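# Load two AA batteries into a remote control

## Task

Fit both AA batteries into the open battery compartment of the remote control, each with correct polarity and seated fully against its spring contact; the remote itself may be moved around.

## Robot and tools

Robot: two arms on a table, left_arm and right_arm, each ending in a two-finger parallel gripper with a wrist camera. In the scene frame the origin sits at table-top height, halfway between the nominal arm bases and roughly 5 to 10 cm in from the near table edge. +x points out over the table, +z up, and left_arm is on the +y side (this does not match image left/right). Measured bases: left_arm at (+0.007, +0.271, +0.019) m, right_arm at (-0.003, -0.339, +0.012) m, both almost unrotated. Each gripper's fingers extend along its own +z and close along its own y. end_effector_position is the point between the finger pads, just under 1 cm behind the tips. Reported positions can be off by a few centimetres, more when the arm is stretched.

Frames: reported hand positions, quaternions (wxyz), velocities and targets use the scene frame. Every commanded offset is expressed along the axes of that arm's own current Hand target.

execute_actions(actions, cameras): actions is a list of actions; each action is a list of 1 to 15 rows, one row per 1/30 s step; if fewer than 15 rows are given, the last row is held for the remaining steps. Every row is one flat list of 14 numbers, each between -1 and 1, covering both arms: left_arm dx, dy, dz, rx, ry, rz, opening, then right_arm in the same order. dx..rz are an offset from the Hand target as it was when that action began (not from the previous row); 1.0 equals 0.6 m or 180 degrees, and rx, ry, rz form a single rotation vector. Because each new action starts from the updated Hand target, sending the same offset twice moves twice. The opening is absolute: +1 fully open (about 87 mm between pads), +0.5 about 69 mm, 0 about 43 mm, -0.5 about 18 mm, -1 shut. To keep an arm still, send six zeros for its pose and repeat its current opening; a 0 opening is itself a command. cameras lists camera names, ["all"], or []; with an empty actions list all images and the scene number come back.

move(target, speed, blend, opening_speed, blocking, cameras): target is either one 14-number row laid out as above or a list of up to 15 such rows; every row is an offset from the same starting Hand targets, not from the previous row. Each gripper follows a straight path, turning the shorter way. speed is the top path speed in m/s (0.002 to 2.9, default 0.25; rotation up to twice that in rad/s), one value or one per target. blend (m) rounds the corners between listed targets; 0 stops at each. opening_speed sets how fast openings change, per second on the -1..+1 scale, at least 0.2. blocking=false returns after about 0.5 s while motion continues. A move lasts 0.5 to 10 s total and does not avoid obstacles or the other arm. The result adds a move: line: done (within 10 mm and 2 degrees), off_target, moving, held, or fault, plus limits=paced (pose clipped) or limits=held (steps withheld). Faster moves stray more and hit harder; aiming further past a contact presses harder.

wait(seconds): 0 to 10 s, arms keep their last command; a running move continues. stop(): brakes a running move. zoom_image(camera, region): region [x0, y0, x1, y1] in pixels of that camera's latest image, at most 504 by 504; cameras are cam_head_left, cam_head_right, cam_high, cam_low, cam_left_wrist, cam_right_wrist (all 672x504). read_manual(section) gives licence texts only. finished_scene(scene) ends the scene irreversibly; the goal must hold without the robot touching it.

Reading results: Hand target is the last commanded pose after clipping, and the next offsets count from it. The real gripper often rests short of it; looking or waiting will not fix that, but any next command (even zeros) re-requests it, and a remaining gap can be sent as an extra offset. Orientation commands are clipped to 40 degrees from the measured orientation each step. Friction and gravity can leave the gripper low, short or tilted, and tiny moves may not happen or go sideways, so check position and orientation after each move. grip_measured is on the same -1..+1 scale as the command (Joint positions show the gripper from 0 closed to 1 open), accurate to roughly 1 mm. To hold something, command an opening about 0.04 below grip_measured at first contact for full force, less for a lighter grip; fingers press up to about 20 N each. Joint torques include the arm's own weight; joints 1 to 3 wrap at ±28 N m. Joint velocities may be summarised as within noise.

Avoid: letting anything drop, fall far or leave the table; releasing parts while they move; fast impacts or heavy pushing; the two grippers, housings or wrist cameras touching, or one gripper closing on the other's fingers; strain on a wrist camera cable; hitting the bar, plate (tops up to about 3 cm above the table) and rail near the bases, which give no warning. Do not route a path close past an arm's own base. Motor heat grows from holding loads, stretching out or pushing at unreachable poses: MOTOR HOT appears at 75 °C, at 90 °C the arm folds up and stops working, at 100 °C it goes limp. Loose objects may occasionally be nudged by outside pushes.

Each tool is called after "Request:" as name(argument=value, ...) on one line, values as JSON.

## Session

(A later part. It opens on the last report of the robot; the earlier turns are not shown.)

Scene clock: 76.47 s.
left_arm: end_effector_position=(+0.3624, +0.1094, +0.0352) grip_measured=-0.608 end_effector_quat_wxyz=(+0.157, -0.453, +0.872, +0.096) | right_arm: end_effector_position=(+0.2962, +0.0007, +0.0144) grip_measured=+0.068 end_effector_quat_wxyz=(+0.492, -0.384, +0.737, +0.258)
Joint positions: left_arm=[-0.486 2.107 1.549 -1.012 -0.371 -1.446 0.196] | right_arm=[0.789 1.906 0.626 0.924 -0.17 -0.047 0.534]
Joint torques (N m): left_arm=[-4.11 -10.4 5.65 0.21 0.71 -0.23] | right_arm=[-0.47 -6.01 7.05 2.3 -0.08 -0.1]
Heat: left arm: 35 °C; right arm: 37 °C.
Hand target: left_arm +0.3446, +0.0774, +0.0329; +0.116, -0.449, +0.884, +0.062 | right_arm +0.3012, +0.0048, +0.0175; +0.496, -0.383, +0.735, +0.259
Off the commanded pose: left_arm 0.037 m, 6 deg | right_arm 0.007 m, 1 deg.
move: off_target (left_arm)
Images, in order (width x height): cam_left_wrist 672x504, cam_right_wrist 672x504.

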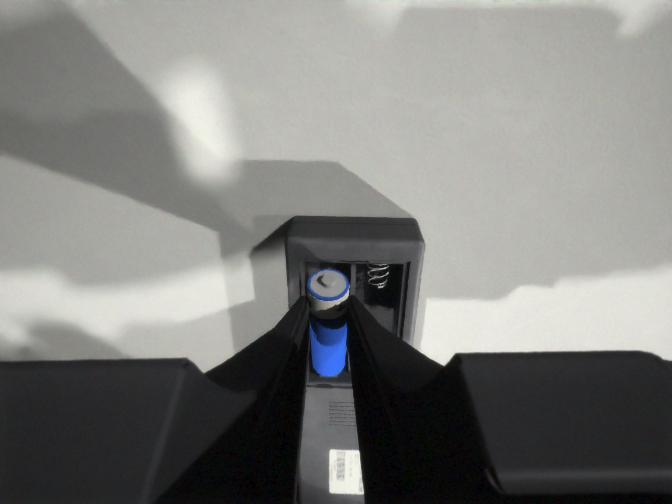

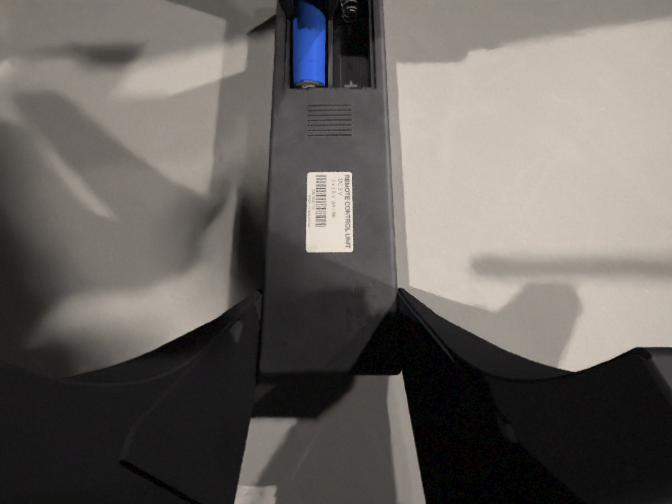

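Request:
move(target=[[0.012,0,-0.002,0,0,0,-0.7,0,0,0,0,0,0,0.02],[0.014,0,0.012,0,0.11,0,-0.7,0,0,0,0,0,0,0.02]], speed=[0.08,0.15], blend=[0.005,0], cameras=["cam_left_wrist","cam_right_wrist"])

Request:
zoom_image(camera="cam_left_wrist", region=[230, 190, 440, 400])

Request:
zoom_image(camera="cam_right_wrist", region=[250, 0, 420, 120])

Scene clock: 78.77 s.
left_arm: end_effector_position=(+0.3623, +0.1110, +0.0332) grip_measured=-0.608 end_effector_quat_wxyz=(+0.040, -0.473, +0.880, +0.022) | right_arm: end_effector_position=(+0.2962, +0.0007, +0.0143) grip_measured=+0.068 end_effector_quat_wxyz=(+0.492, -0.384, +0.737, +0.258)
Joint positions: left_arm=[-0.355 2.123 1.565 -1.014 -0.092 -1.346 0.196] | right_arm=[0.789 1.906 0.626 0.923 -0.17 -0.047 0.534]
Joint torques (N m): left_arm=[-3.36 -6.78 6.43 0.13 1.35 0.01] | right_arm=[-0.39 -6.13 7.12 2.32 -0.04 -0.05]
Heat: left arm: 35 °C; right arm: 37 °C.
Hand target: left_arm +0.3408, +0.0724, +0.0236; -0.038, -0.453, +0.890, -0.016 | right_arm +0.3012, +0.0048, +0.0175; +0.496, -0.383, +0.735, +0.259
Off the commanded pose: left_arm 0.045 m, 10 deg | right_arm 0.007 m, 1 deg.
move: off_target (left_arm); blend cut to 0.0044 m at target 1
Images, in order (width x height): cam_left_wrist 672x504, cam_right_wrist 672x504.

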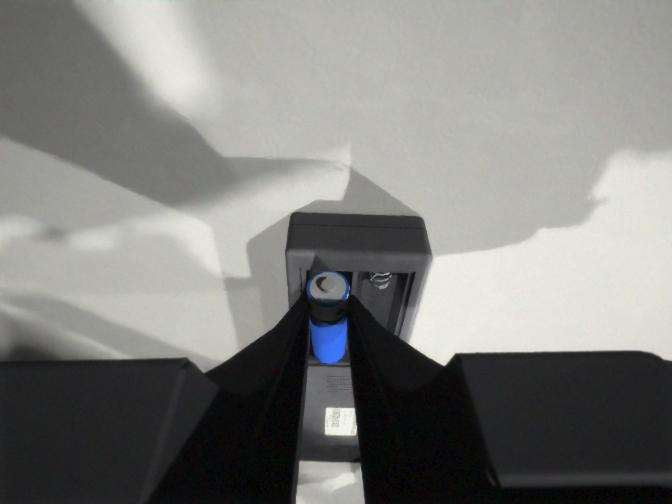

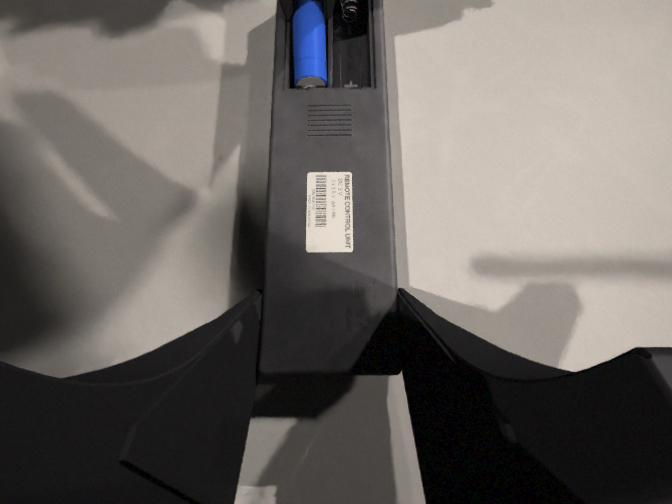

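Scaled by 2.400.

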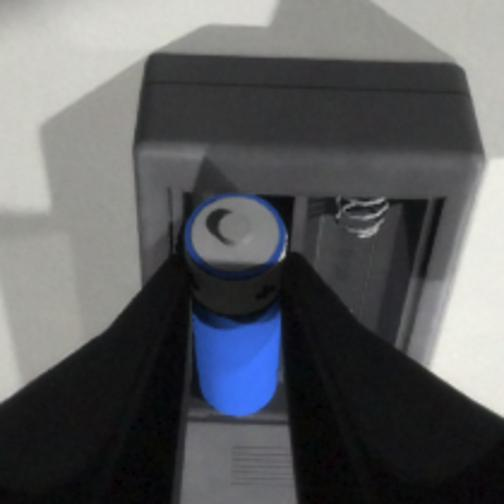

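Scaled by 2.965.

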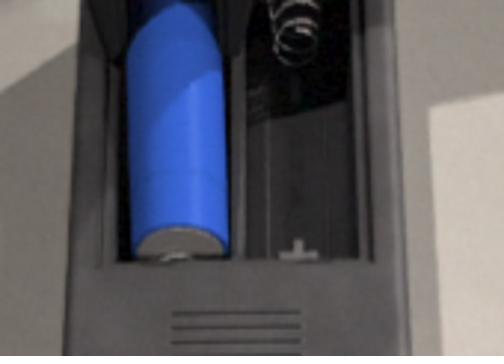

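Request:
move(target=[[0.0,0,0.015,0,0.02,0,-0.7,0,0,0,0,0,0,0.02],[-0.05,0,0.012,0,0.01,0,-0.7,0,0,0,0,0,0,0.02],[-0.05,0,0.012,0,0.01,0,-0.48,0,0,0,0,0,0,0.02]], speed=[0.1,0.1,0.1], cameras=["cam_left_wrist","cam_right_wrist"])

Request:
zoom_image(camera="cam_left_wrist", region=[230, 190, 440, 400])

Request:
zoom_image(camera="cam_right_wrist", region=[250, 0, 420, 120])

Scene clock: 81.50 s.
left_arm: end_effector_position=(+0.3639, +0.1084, +0.0322) grip_measured=-0.480 end_effector_quat_wxyz=(-0.029, -0.465, +0.885, -0.021) | right_arm: end_effector_position=(+0.2962, +0.0007, +0.0143) grip_measured=+0.068 end_effector_quat_wxyz=(+0.492, -0.384, +0.737, +0.258)
Joint positions: left_arm=[-0.291 2.172 1.613 -1.042 0.067 -1.264 0.26] | right_arm=[0.789 1.906 0.626 0.923 -0.17 -0.047 0.534]
Joint torques (N m): left_arm=[-2.03 -5.89 5.6 0.42 0.33 0.11] | right_arm=[-0.36 -5.94 7.12 2.29 -0.07 -0.11]
Heat: left arm: 35 °C; right arm: 37 °C.
Hand target: left_arm +0.3582, +0.0961, +0.0142; -0.052, -0.453, +0.890, -0.023 | right_arm +0.3012, +0.0048, +0.0175; +0.496, -0.383, +0.735, +0.259
Off the commanded pose: left_arm 0.023 m, 3 deg | right_arm 0.007 m, 1 deg.
move: off_target (left_arm); target 3's new opening was sent with left_arm's hand 0.025 m and 4 deg from that target
Images, in order (width x height): cam_left_wrist 672x504, cam_right_wrist 672x504.

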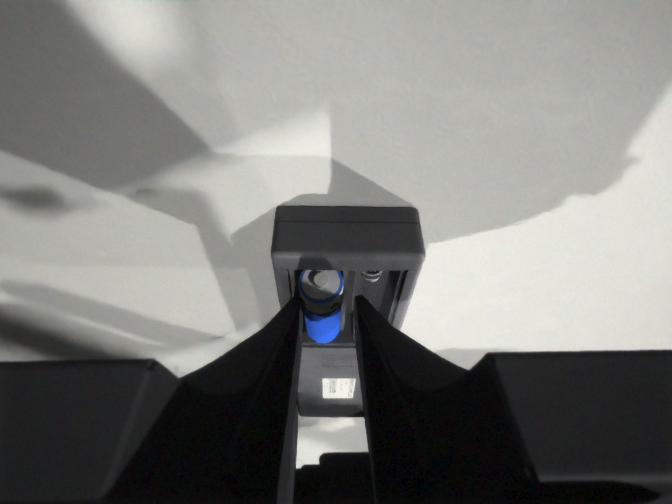

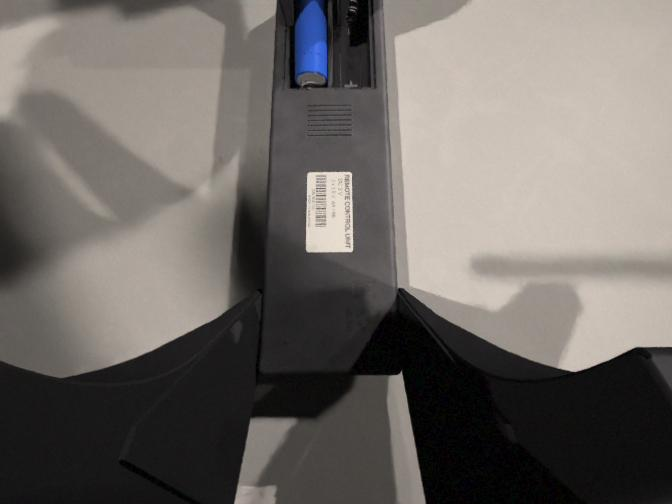

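Scaled by 2.400.

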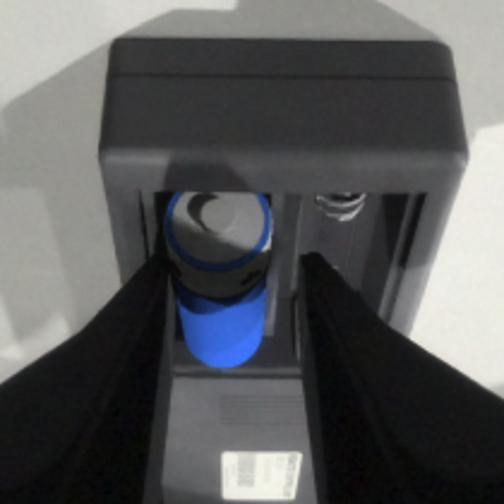

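Scaled by 2.965.

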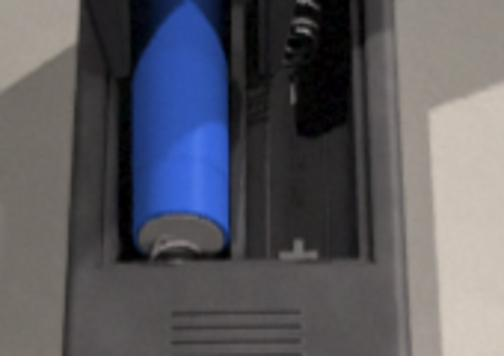

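Request:
move(target=[[-0.005,0.0,-0.055,0,-0.038,0,-0.45,0,0,0,0,0,0,0.02],[-0.012,0.004,-0.055,0,-0.038,0,-0.7,0,0,0,0,0,0,0.02],[-0.012,0.004,0.0,0,-0.038,0,-0.7,0,0,0,0,0,0,0.02]], speed=[0.12,0.1,0.06], cameras=["cam_left_wrist","cam_right_wrist"])

Request:
zoom_image(camera="cam_left_wrist", region=[230, 170, 440, 380])

Request:
zoom_image(camera="cam_right_wrist", region=[250, 0, 420, 120])

Scene clock: 84.77 s.
left_arm: end_effector_position=(+0.3527, +0.1022, +0.0310) grip_measured=-0.641 end_effector_quat_wxyz=(-0.014, -0.448, +0.894, +0.004) | right_arm: end_effector_position=(+0.2961, +0.0008, +0.0143) grip_measured=+0.068 end_effector_quat_wxyz=(+0.492, -0.384, +0.737, +0.258)
Joint positions: left_arm=[-0.34 2.158 1.595 -1.052 0.011 -1.275 0.179] | right_arm=[0.789 1.906 0.626 0.923 -0.171 -0.047 0.534]
Joint torques (N m): left_arm=[-0.51 -7.99 3.29 0.78 -0.27 -0.15] | right_arm=[-0.29 -6.02 6.94 2.25 -0.08 -0.09]
Heat: left arm: 35 °C; right arm: 37 °C.
Hand target: left_arm +0.3604, +0.1034, +0.0133; +0.001, -0.453, +0.891, +0.004 | right_arm +0.3012, +0.0048, +0.0175; +0.496, -0.383, +0.735, +0.259
Off the commanded pose: left_arm 0.019 m, 2 deg | right_arm 0.007 m, 1 deg.
move: off_target (left_arm); target 2's new opening was sent with left_arm's hand 0.016 m and 3 deg from that target
Images, in order (width x height): cam_left_wrist 672x504, cam_right_wrist 672x504.

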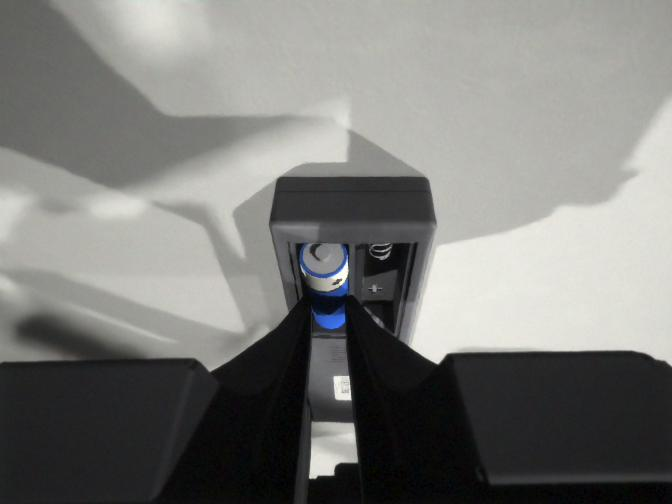

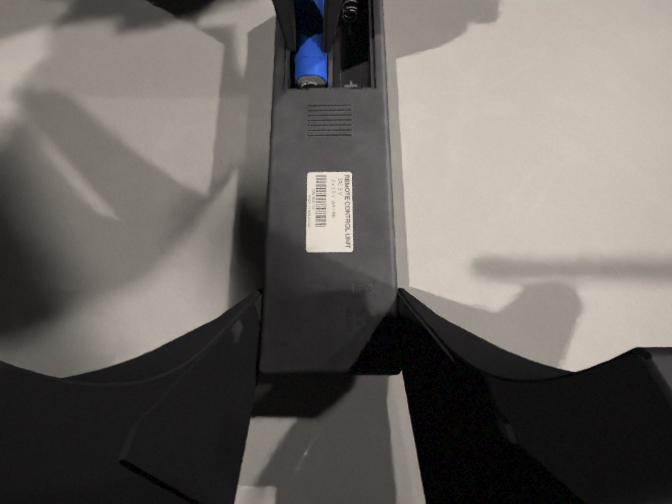

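Scaled by 2.400.

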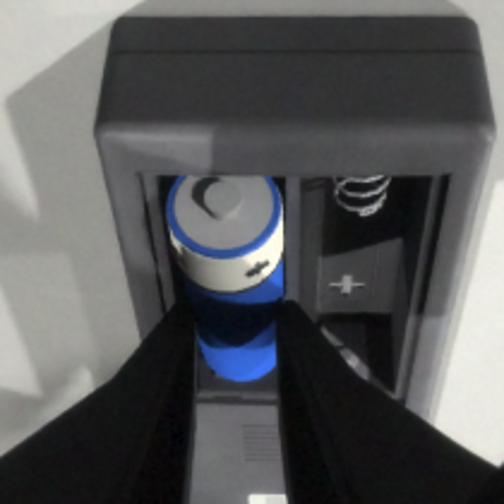

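Scaled by 2.965.

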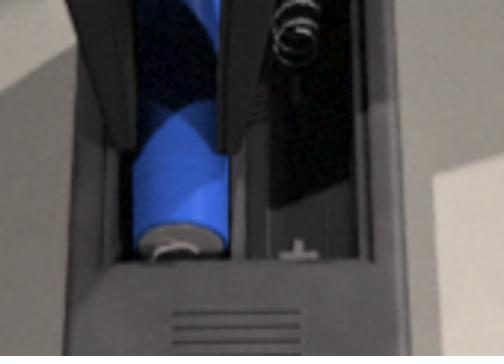

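Request:
move(target=[[0,0.0,-0.045,0,0,0,-0.7,0,0,0,0,0,0,0.02],[-0.02,0.002,-0.045,0,0,0,-0.72,0,0,0,0,0,0,0.02],[-0.02,0.002,0.012,0,0,0,-0.72,0,0,0,0,0,0,0.02]], speed=[0.12,0.1,0.06], cameras=["cam_left_wrist","cam_right_wrist"])

Request:
zoom_image(camera="cam_left_wrist", region=[230, 170, 440, 380])

Request:
zoom_image(camera="cam_right_wrist", region=[250, 0, 420, 120])

Scene clock: 87.87 s.
left_arm: end_effector_position=(+0.3546, +0.1054, +0.0303) grip_measured=-0.642 end_effector_quat_wxyz=(-0.025, -0.454, +0.891, -0.005) | right_arm: end_effector_position=(+0.2971, +0.0020, +0.0145) grip_measured=+0.068 end_effector_quat_wxyz=(+0.492, -0.385, +0.737, +0.259)
Joint positions: left_arm=[-0.318 2.163 1.594 -1.049 0.039 -1.267 0.179] | right_arm=[0.789 1.91 0.632 0.921 -0.172 -0.047 0.534]
Joint torques (N m): left_arm=[0.39 -6.79 3.47 0.93 -0.55 0.06] | right_arm=[-0.44 -6.48 6.49 2.37 -0.08 -0.09]
Heat: left arm: 36 °C; right arm: 38 °C.
Hand target: left_arm +0.3665, +0.1138, +0.0062; +0.002, -0.453, +0.891, +0.004 | right_arm +0.3012, +0.0048, +0.0175; +0.496, -0.383, +0.735, +0.259
Off the commanded pose: left_arm 0.028 m, 3 deg | right_arm 0.006 m, 1 deg.
move: off_target (left_arm); target 2's new opening was sent with left_arm's hand 0.015 m and 2 deg from that target
Images, in order (width x height): cam_left_wrist 672x504, cam_right_wrist 672x504.

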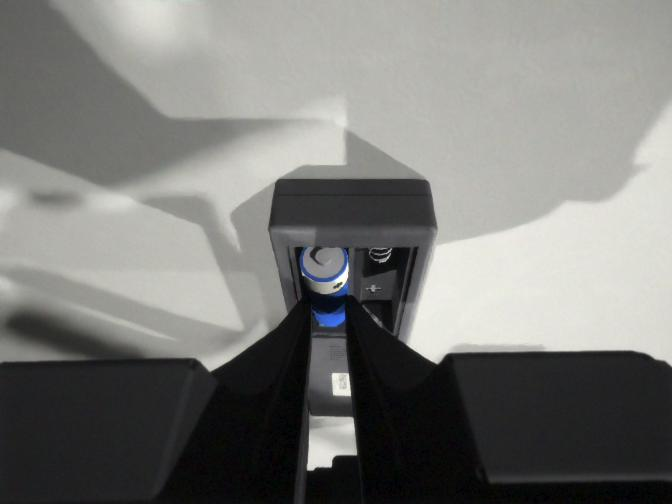

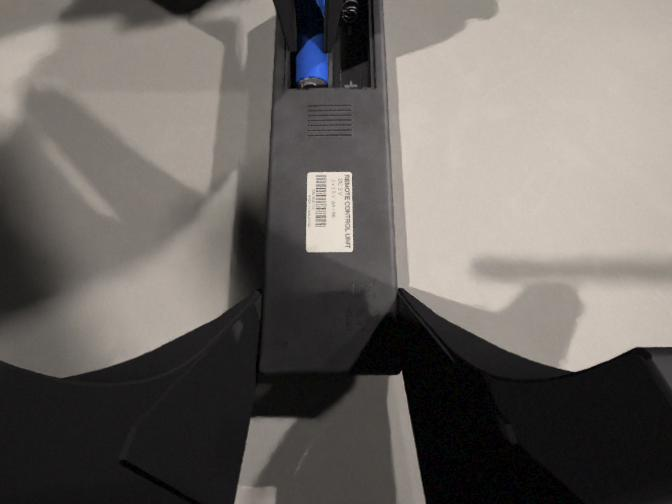

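Scaled by 2.400.

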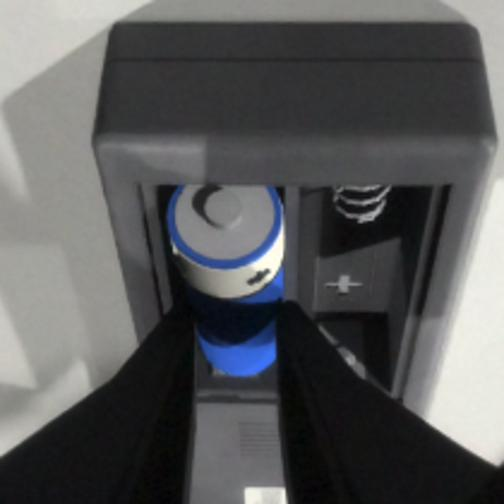

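Scaled by 2.965.

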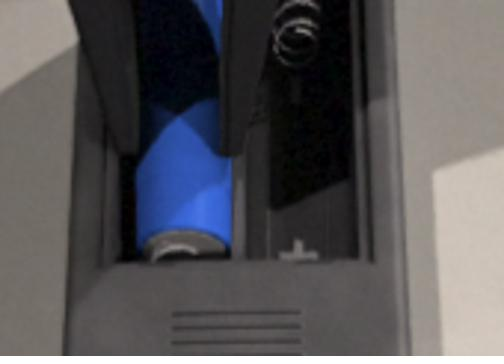

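Request:
move(target=[[0,0.0,-0.035,0,0,0,-0.55,0,0,0,0,0,0,0.02],[0.0,0.0,-0.085,0,0,0,-0.55,0,0,0,0,0,0,0.02],[-0.016,0.002,-0.085,0,0,0,-0.76,0,0,0,0,0,0,0.02]], speed=[0.12,0.1,0.06], cameras=["cam_left_wrist","cam_right_wrist"])

Request:
zoom_image(camera="cam_left_wrist", region=[230, 150, 440, 360])

Request:
zoom_image(camera="cam_right_wrist", region=[250, 0, 420, 120])

Scene clock: 91.17 s.
left_arm: end_effector_position=(+0.3633, +0.1205, +0.0472) grip_measured=-0.760 end_effector_quat_wxyz=(-0.015, -0.459, +0.888, +0.010) | right_arm: end_effector_position=(+0.2971, +0.0020, +0.0145) grip_measured=+0.068 end_effector_quat_wxyz=(+0.492, -0.385, +0.737, +0.259)
Joint positions: left_arm=[-0.291 2.163 1.67 -1.133 0.001 -1.252 0.12] | right_arm=[0.789 1.91 0.632 0.921 -0.172 -0.047 0.534]
Joint torques (N m): left_arm=[-0.05 -11.11 9.11 0.11 -0.25 0.13] | right_arm=[-0.5 -6.26 6.54 2.38 -0.06 -0.14]
Heat: left arm: 36 °C; right arm: 38 °C.
Hand target: left_arm +0.3711, +0.1218, +0.0572; +0.001, -0.454, +0.891, +0.004 | right_arm +0.3012, +0.0048, +0.0175; +0.496, -0.383, +0.735, +0.259
Off the commanded pose: left_arm 0.013 m, 2 deg | right_arm 0.006 m, 1 deg.
move: off_target (left_arm); target 3's new opening was sent with left_arm's hand 0.013 m and 2 deg from that target
Images, in order (width x height): cam_left_wrist 672x504, cam_right_wrist 672x504.

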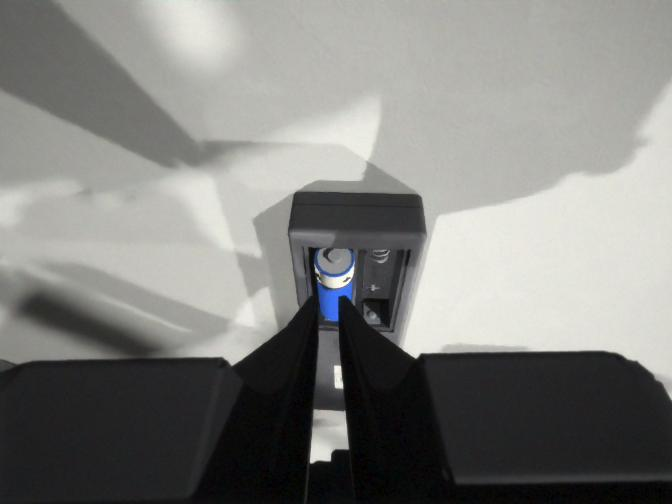

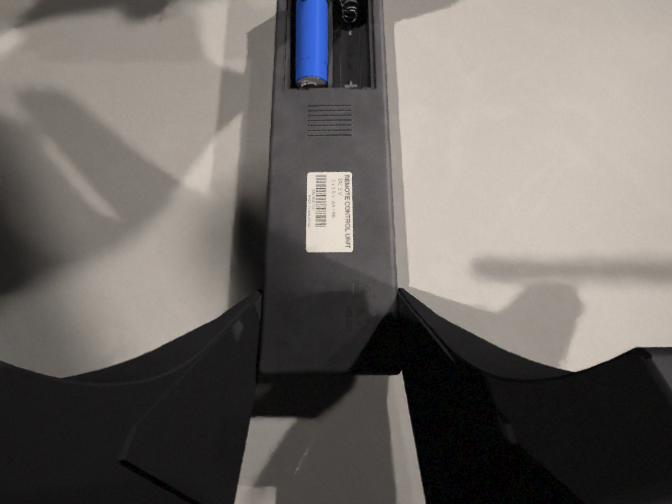

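Scaled by 2.400.

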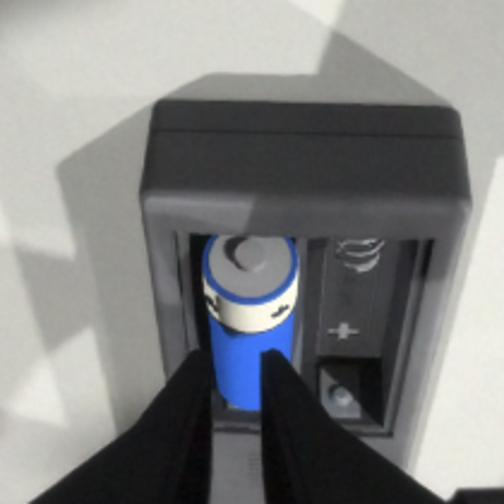

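Scaled by 2.965.

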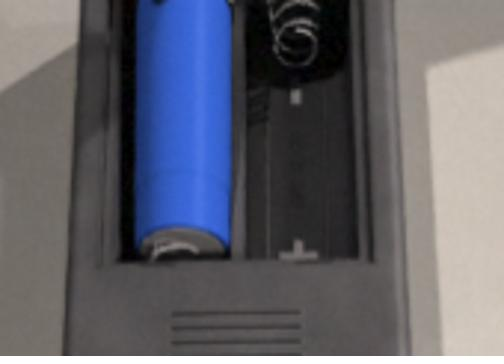

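Request:
move(target=[[-0.011,-0.0045,0,0,0,0,-0.78,0,0,0,0,0,0,0.02],[-0.011,-0.0045,0.055,0,0,0,-0.78,0,0,0,0,0,0,0.02]], speed=[0.06,0.05], cameras=["cam_left_wrist","cam_right_wrist"])

Request:
zoom_image(camera="cam_left_wrist", region=[230, 170, 440, 380])

Request:
zoom_image(camera="cam_right_wrist", region=[250, 0, 420, 120])

Scene clock: 93.83 s.
left_arm: end_effector_position=(+0.3764, +0.1192, +0.0394) grip_measured=-0.780 end_effector_quat_wxyz=(-0.004, -0.457, +0.889, -0.008) | right_arm: end_effector_position=(+0.2971, +0.0020, +0.0145) grip_measured=+0.068 end_effector_quat_wxyz=(+0.492, -0.385, +0.737, +0.259)
Joint positions: left_arm=[-0.281 2.18 1.667 -1.07 0.012 -1.237 0.11] | right_arm=[0.789 1.91 0.632 0.921 -0.172 -0.047 0.534]
Joint torques (N m): left_arm=[0.17 -8.32 4.04 0.55 -0.28 0.1] | right_arm=[-0.54 -6.34 6.75 2.32 -0.05 -0.05]
Heat: left arm: 37 °C; right arm: 38 °C.
Hand target: left_arm +0.3772, +0.1258, +0.0241; +0.001, -0.453, +0.891, +0.004 | right_arm +0.3012, +0.0048, +0.0175; +0.496, -0.383, +0.735, +0.259
Off the commanded pose: left_arm 0.017 m, 2 deg | right_arm 0.006 m, 1 deg.
move: off_target (left_arm)
Images, in order (width x height): cam_left_wrist 672x504, cam_right_wrist 672x504.

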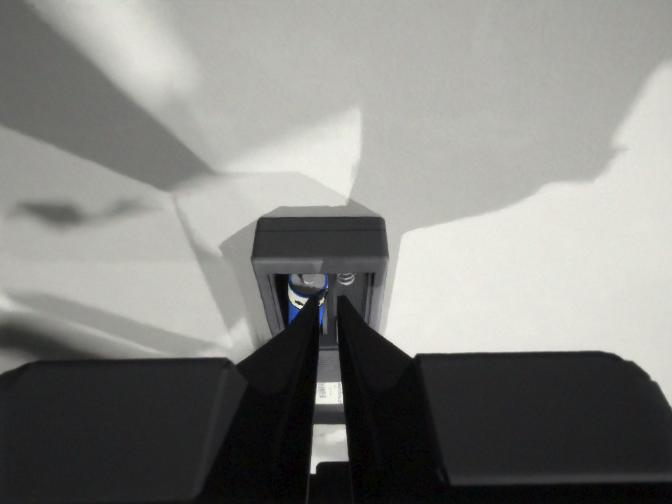

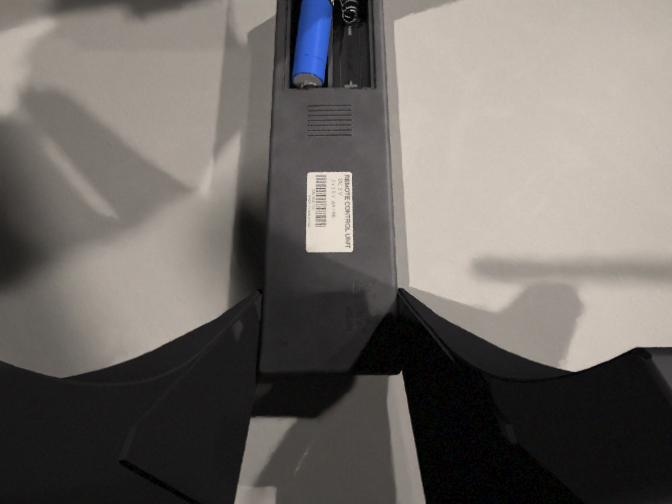

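Scaled by 2.400.

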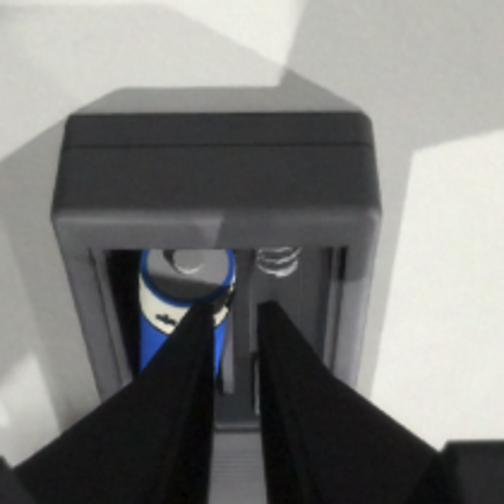

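Scaled by 2.965.

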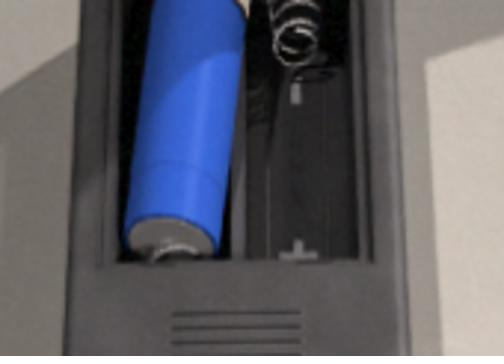

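Request:
move(target=[0,0,-0.1,0,0,0,-0.74,0,0,0,0,0,0,0.02], cameras=["cam_left_wrist"])

Scene clock: 97.40 s.
left_arm: end_effector_position=(+0.3696, +0.1231, +0.0692) grip_measured=-0.740 end_effector_quat_wxyz=(-0.020, -0.457, +0.889, +0.014) | right_arm: end_effector_position=(+0.2971, +0.0020, +0.0145) grip_measured=+0.068 end_effector_quat_wxyz=(+0.492, -0.385, +0.737, +0.259)
Joint positions: left_arm=[-0.281 2.18 1.784 -1.242 0.002 -1.236 0.13] | right_arm=[0.789 1.91 0.632 0.921 -0.172 -0.047 0.534]
Joint torques (N m): left_arm=[0.02 -12.53 8.85 0.03 -0.24 0.11] | right_arm=[-0.43 -6.41 6.69 2.32 -0.03 -0.11]
Heat: left arm: 37 °C; right arm: 38 °C.
Hand target: left_arm +0.3773, +0.1254, +0.0842; +0.001, -0.453, +0.891, +0.004 | right_arm +0.3012, +0.0048, +0.0175; +0.496, -0.383, +0.735, +0.259
Off the commanded pose: left_arm 0.017 m, 3 deg | right_arm 0.006 m, 1 deg.
move: off_target (left_arm)
Images, in order (width x height): cam_left_wrist 672x504.

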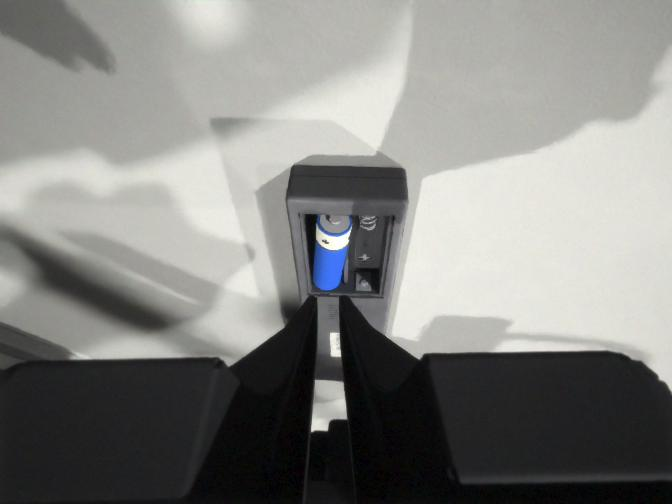

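Request:
zoom_image(camera="cam_left_wrist", region=[270, 150, 430, 310])

Scaled by 3.150.

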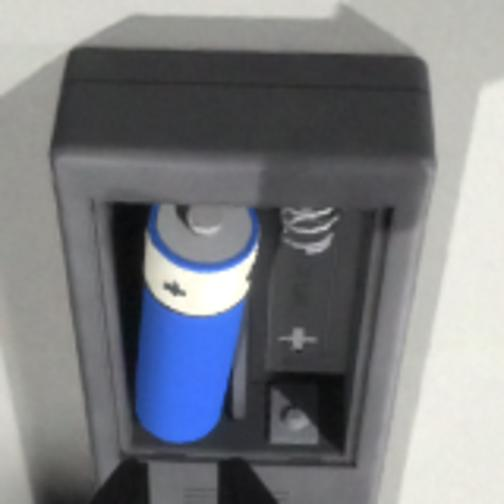

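Request:
move(target=[[0.007,0,0.03,0,-0.094,0,-0.45,0,0,0,0,0,0,0.02],[0.007,0,0.07,0,-0.094,0,-0.45,0,0,0,0,0,0,0.02]], speed=0.12, cameras=["cam_left_wrist"])

Request:
zoom_image(camera="cam_left_wrist", region=[230, 150, 430, 350])

Scene clock: 102.00 s.
left_arm: end_effector_position=(+0.3672, +0.1232, +0.0353) grip_measured=-0.450 end_effector_quat_wxyz=(+0.111, -0.441, +0.887, +0.082) | right_arm: end_effector_position=(+0.2971, +0.0020, +0.0145) grip_measured=+0.068 end_effector_quat_wxyz=(+0.492, -0.385, +0.737, +0.259)
Joint positions: left_arm=[-0.408 2.123 1.581 -1.03 -0.279 -1.334 0.275] | right_arm=[0.789 1.91 0.632 0.921 -0.172 -0.047 0.534]
Joint torques (N m): left_arm=[-0.7 -11.89 5.81 0.41 -0.37 -0.16] | right_arm=[-0.43 -6.2 6.52 2.38 -0.06 -0.11]
Heat: left arm: 38 °C; right arm: 38 °C.
Hand target: left_arm +0.3748, +0.1223, +0.0423; +0.133, -0.448, +0.881, +0.071 | right_arm +0.3012, +0.0048, +0.0175; +0.496, -0.383, +0.735, +0.259
Off the commanded pose: left_arm 0.010 m, 3 deg | right_arm 0.006 m, 1 deg.
move: off_target (left_arm)
Images, in order (width x height): cam_left_wrist 672x504.

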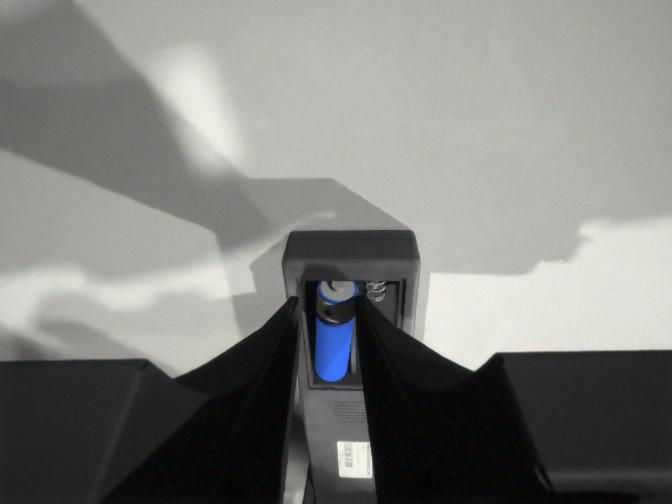

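Scaled by 2.520.

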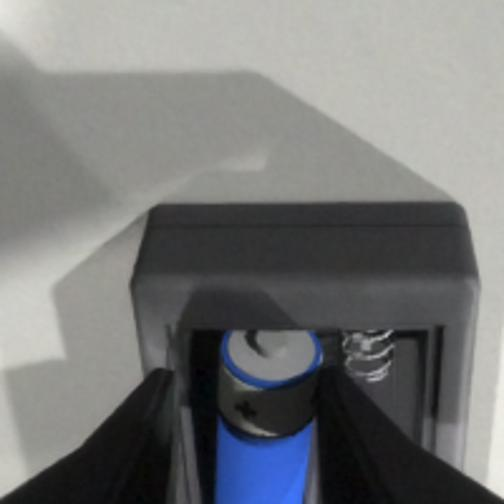

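Request:
move(target=[0,0,0,0,0,0,-0.68,0,0,0,0,0,0,0.02], opening_speed=1, cameras=["cam_left_wrist"])

Request:
zoom_image(camera="cam_left_wrist", region=[230, 230, 430, 430])

Scene clock: 103.33 s.
left_arm: end_effector_position=(+0.3695, +0.1222, +0.0352) grip_measured=-0.620 end_effector_quat_wxyz=(+0.114, -0.441, +0.887, +0.078) | right_arm: end_effector_position=(+0.2971, +0.0020, +0.0145) grip_measured=+0.068 end_effector_quat_wxyz=(+0.492, -0.385, +0.737, +0.259)
Joint positions: left_arm=[-0.408 2.123 1.581 -1.02 -0.279 -1.334 0.19] | right_arm=[0.789 1.91 0.632 0.921 -0.172 -0.047 0.534]
Joint torques (N m): left_arm=[-0.64 -12 5.93 0.37 -0.46 -0.08] | right_arm=[-0.54 -6.3 6.67 2.36 -0.05 -0.11]
Heat: left arm: 39 °C; right arm: 38 °C.
Hand target: left_arm +0.3749, +0.1223, +0.0423; +0.133, -0.448, +0.881, +0.071 | right_arm +0.3013, +0.0048, +0.0175; +0.496, -0.383, +0.735, +0.259
Off the commanded pose: left_arm 0.009 m, 2 deg | right_arm 0.006 m, 1 deg.
move: done
Images, in order (width x height): cam_left_wrist 672x504.

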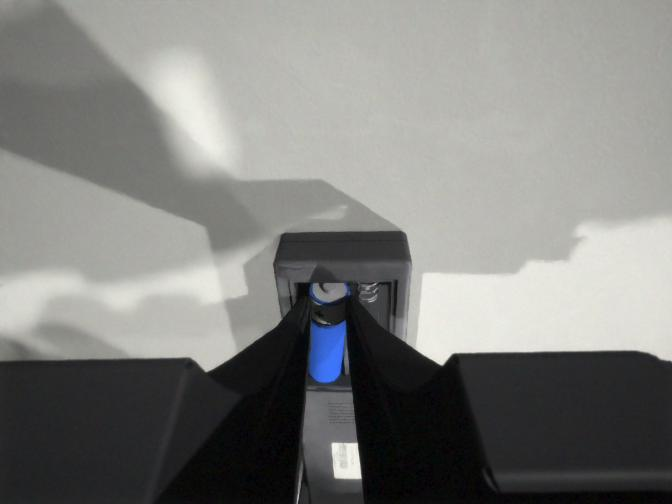

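Scaled by 2.520.

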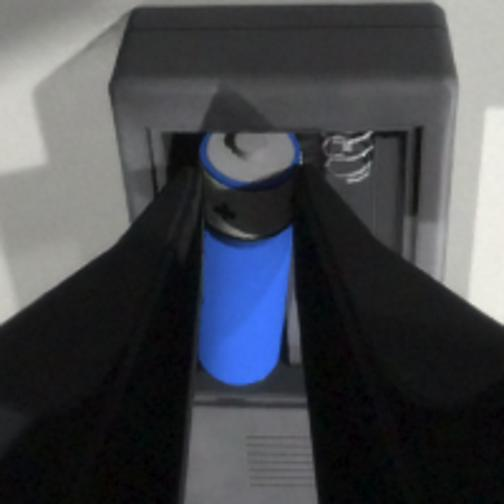

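Request:
move(target=[0.03,0,0.008,0,0,0,-0.68,0,0,0,0,0,0,0.02], speed=0.1, cameras=["cam_left_wrist"])

Request:
zoom_image(camera="cam_left_wrist", region=[230, 210, 430, 410])

Scene clock: 110.73 s.
left_arm: end_effector_position=(+0.3675, +0.1196, +0.0342) grip_measured=-0.620 end_effector_quat_wxyz=(+0.134, -0.440, +0.884, +0.086) | right_arm: end_effector_position=(+0.2971, +0.0020, +0.0145) grip_measured=+0.068 end_effector_quat_wxyz=(+0.492, -0.385, +0.737, +0.259)
Joint positions: left_arm=[-0.435 2.113 1.558 -1.003 -0.32 -1.359 0.19] | right_arm=[0.789 1.91 0.632 0.921 -0.172 -0.047 0.534]
Joint torques (N m): left_arm=[-1.8 -10.41 4.62 0.5 -0.08 -0.32] | right_arm=[-0.32 -6.2 6.68 2.37 -0.05 -0.1]
Heat: left arm: 40 °C; right arm: 38 °C.
Hand target: left_arm +0.3654, +0.1096, +0.0322; +0.133, -0.448, +0.881, +0.071 | right_arm +0.3013, +0.0048, +0.0175; +0.496, -0.383, +0.735, +0.259
Off the commanded pose: left_arm 0.010 m, 2 deg | right_arm 0.006 m, 1 deg.
move: done
Images, in order (width x height): cam_left_wrist 672x504.

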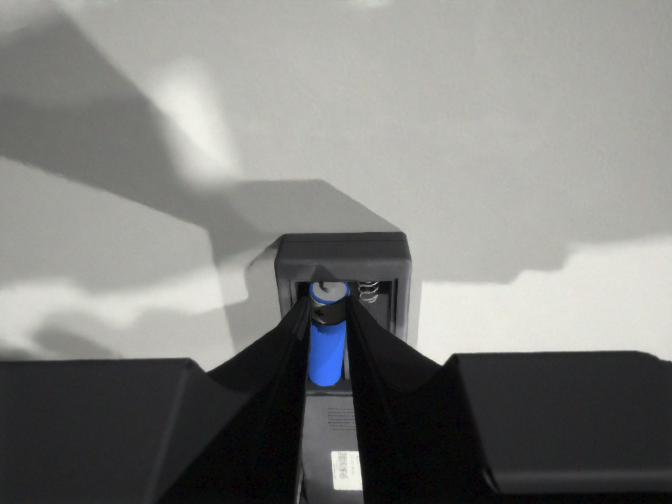

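Scaled by 2.520.

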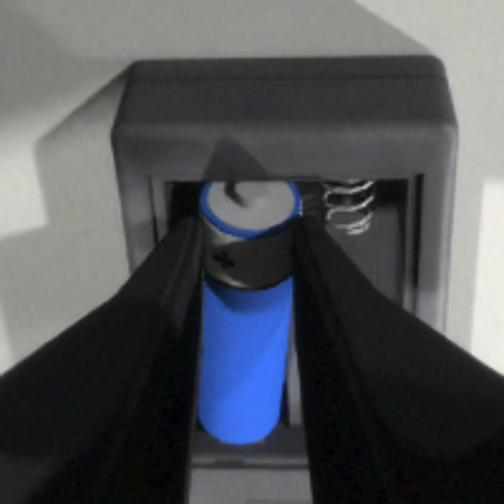

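Request:
move(target=[[0.012,0,0.005,0,0.055,0,-0.68,0,0,0,0,0,0,0.02],[0.012,0,0.014,0,0.122,0,-0.68,0,0,0,0,0,0,0.02]], speed=0.1, blend=0.01, cameras=["cam_left_wrist"])

Request:
zoom_image(camera="cam_left_wrist", region=[230, 150, 430, 350])

Scene clock: 114.33 s.
left_arm: end_effector_position=(+0.3670, +0.1220, +0.0308) grip_measured=-0.626 end_effector_quat_wxyz=(-0.009, -0.460, +0.888, +0.001) | right_arm: end_effector_position=(+0.2971, +0.0020, +0.0145) grip_measured=+0.068 end_effector_quat_wxyz=(+0.492, -0.385, +0.737, +0.259)
Joint positions: left_arm=[-0.283 2.17 1.615 -1.049 0.006 -1.245 0.187] | right_arm=[0.789 1.91 0.632 0.921 -0.172 -0.047 0.534]
Joint torques (N m): left_arm=[-1.4 -7.23 7.06 0.24 0.54 0.02] | right_arm=[-0.29 -6.28 6.42 2.38 -0.01 -0.07]
Heat: left arm: 40 °C; right arm: 38 °C.
Hand target: left_arm +0.3628, +0.1061, +0.0221; -0.038, -0.453, +0.890, -0.016 | right_arm +0.3013, +0.0048, +0.0175; +0.496, -0.383, +0.735, +0.259
Off the commanded pose: left_arm 0.019 m, 4 deg | right_arm 0.006 m, 1 deg.
move: off_target (left_arm)
Images, in order (width x height): cam_left_wrist 672x504.

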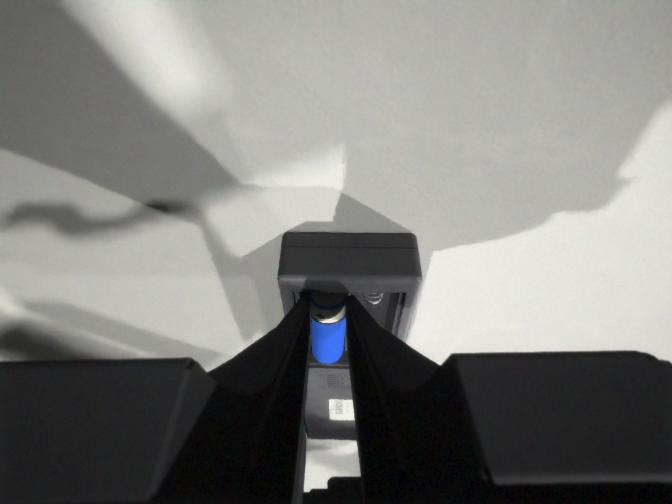

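Scaled by 2.520.

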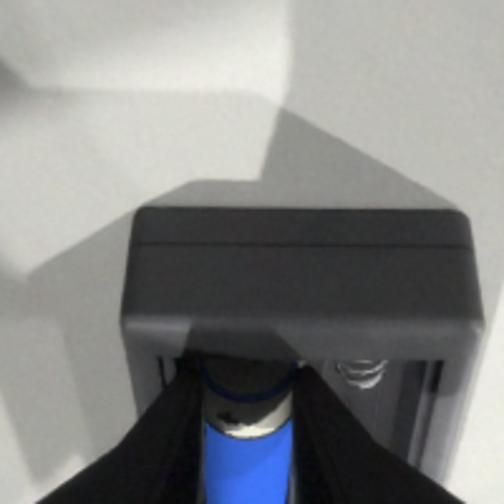

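Request:
move(target=[[-0.02,0,0,0,0,0,-0.68,0,0,0,0,0,0,0.02],[-0.024,0,-0.008,0,0,0,-0.48,0,0,0,0,0,0,0.02]], speed=0.1, cameras=["cam_left_wrist"])

Request:
zoom_image(camera="cam_left_wrist", region=[230, 210, 430, 410])

Scene clock: 116.80 s.
left_arm: end_effector_position=(+0.3691, +0.1216, +0.0307) grip_measured=-0.480 end_effector_quat_wxyz=(-0.032, -0.458, +0.888, -0.011) | right_arm: end_effector_position=(+0.2969, +0.0022, +0.0145) grip_measured=+0.068 end_effector_quat_wxyz=(+0.492, -0.385, +0.737, +0.259)
Joint positions: left_arm=[-0.262 2.199 1.65 -1.073 0.054 -1.219 0.26] | right_arm=[0.789 1.91 0.632 0.921 -0.173 -0.047 0.534]
Joint torques (N m): left_arm=[-0.31 -8.35 7.65 0.24 0.1 0.07] | right_arm=[-0.49 -6.35 6.54 2.28 0.02 -0.03]
Heat: left arm: 39 °C; right arm: 38 °C.
Hand target: left_arm +0.3716, +0.1180, +0.0257; -0.038, -0.453, +0.890, -0.016 | right_arm +0.3012, +0.0048, +0.0175; +0.496, -0.383, +0.735, +0.259
Off the commanded pose: left_arm 0.007 m, 1 deg | right_arm 0.006 m, 1 deg.
move: done
Images, in order (width x height): cam_left_wrist 672x504.

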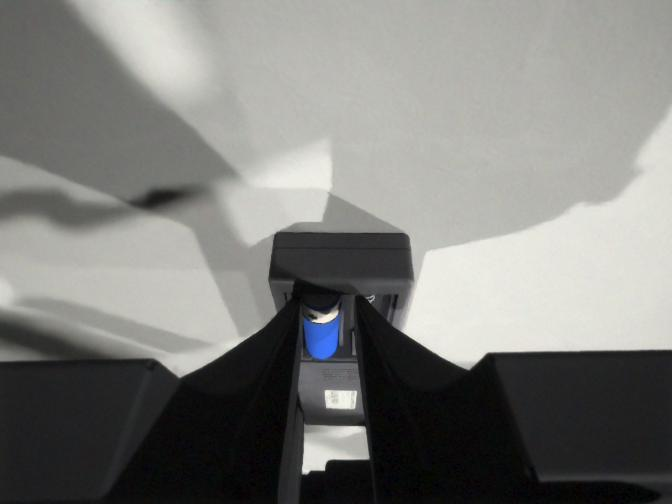

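Scaled by 2.520.

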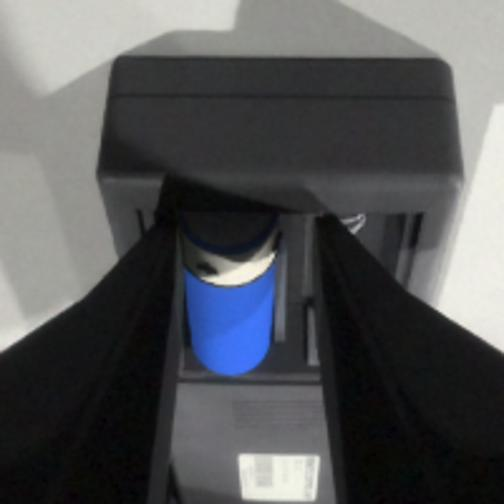

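Request:
move(target=[[0,0.003,-0.05,0,0,0,-0.48,0,0,0,0,0,0,0.02],[0,0.008,-0.05,0,0.03,0,-0.76,0,0,0,0,0,0,0.02]], speed=0.12, cameras=["cam_left_wrist"])

Request:
zoom_image(camera="cam_left_wrist", region=[230, 170, 430, 370])

Scene clock: 119.73 s.
left_arm: end_effector_position=(+0.3640, +0.1246, +0.0516) grip_measured=-0.760 end_effector_quat_wxyz=(-0.081, -0.458, +0.885, -0.028) | right_arm: end_effector_position=(+0.2969, +0.0022, +0.0145) grip_measured=+0.068 end_effector_quat_wxyz=(+0.492, -0.385, +0.737, +0.259)
Joint positions: left_arm=[-0.22 2.211 1.729 -1.195 0.142 -1.175 0.12] | right_arm=[0.789 1.91 0.632 0.921 -0.173 -0.047 0.534]
Joint torques (N m): left_arm=[-0.08 -9.68 9.09 -0.04 0.08 0.11] | right_arm=[-0.46 -6.42 6.46 2.28 -0.07 -0.06]
Heat: left arm: 39 °C; right arm: 38 °C.
Hand target: left_arm +0.3692, +0.1226, +0.0556; -0.080, -0.452, +0.888, -0.037 | right_arm +0.3012, +0.0048, +0.0175; +0.496, -0.383, +0.735, +0.259
Off the commanded pose: left_arm 0.007 m, 1 deg | right_arm 0.006 m, 1 deg.
move: done
Images, in order (width x height): cam_left_wrist 672x504.

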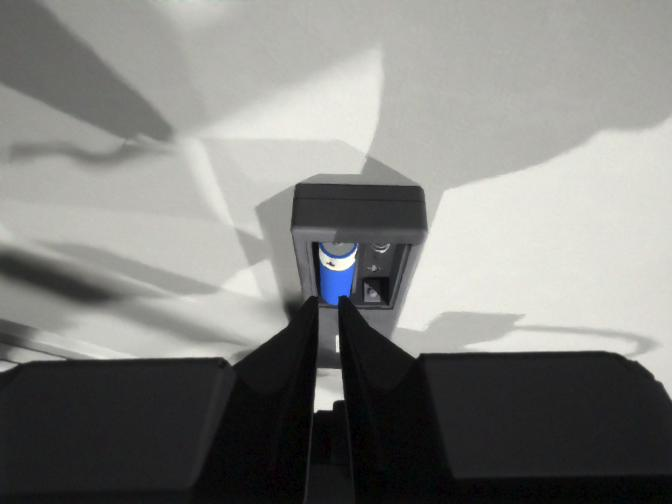

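Scaled by 2.520.

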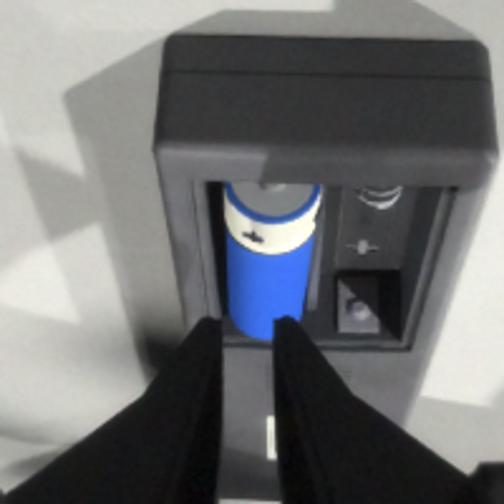

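Request:
move(target=[0,-0.007,0.03,0,-0.03,0,-0.76,0,0,0,0,0,0,0.02], speed=0.12, cameras=["cam_left_wrist"])

Request:
zoom_image(camera="cam_left_wrist", region=[230, 170, 430, 370])

Scene clock: 122.07 s.
left_arm: end_effector_position=(+0.3668, +0.1176, +0.0378) grip_measured=-0.760 end_effector_quat_wxyz=(-0.049, -0.448, +0.893, -0.016) | right_arm: end_effector_position=(+0.2969, +0.0022, +0.0145) grip_measured=+0.068 end_effector_quat_wxyz=(+0.492, -0.385, +0.737, +0.259)
Joint positions: left_arm=[-0.261 2.211 1.691 -1.122 0.084 -1.194 0.12] | right_arm=[0.789 1.91 0.632 0.921 -0.173 -0.047 0.534]
Joint torques (N m): left_arm=[-0.65 -10.74 5.96 0.25 -0.19 -0.16] | right_arm=[-0.36 -6.42 6.26 2.34 0.02 -0.11]
Heat: left arm: 39 °C; right arm: 38 °C.
Hand target: left_arm +0.3707, +0.1178, +0.0379; -0.038, -0.453, +0.890, -0.016 | right_arm +0.3012, +0.0048, +0.0175; +0.496, -0.383, +0.735, +0.259
Off the commanded pose: left_arm 0.004 m, 1 deg | right_arm 0.006 m, 1 deg.
move: done
Images, in order (width x height): cam_left_wrist 672x504.

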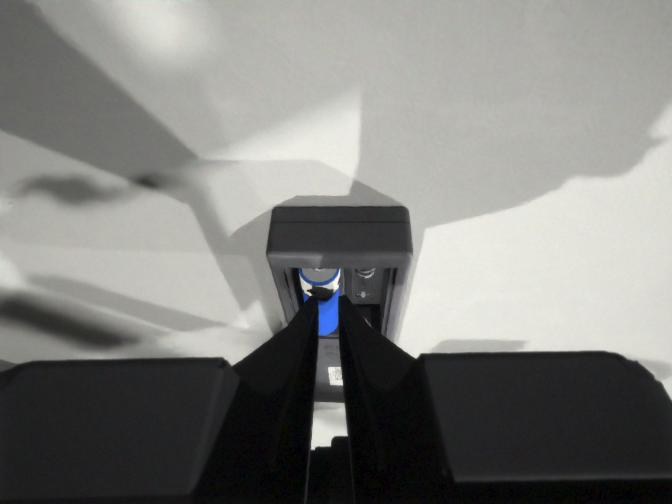

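Scaled by 2.520.

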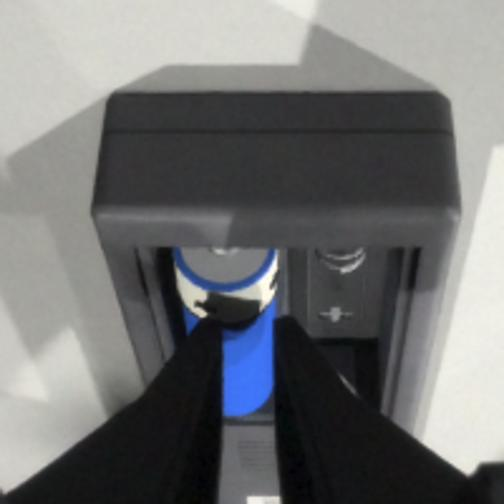

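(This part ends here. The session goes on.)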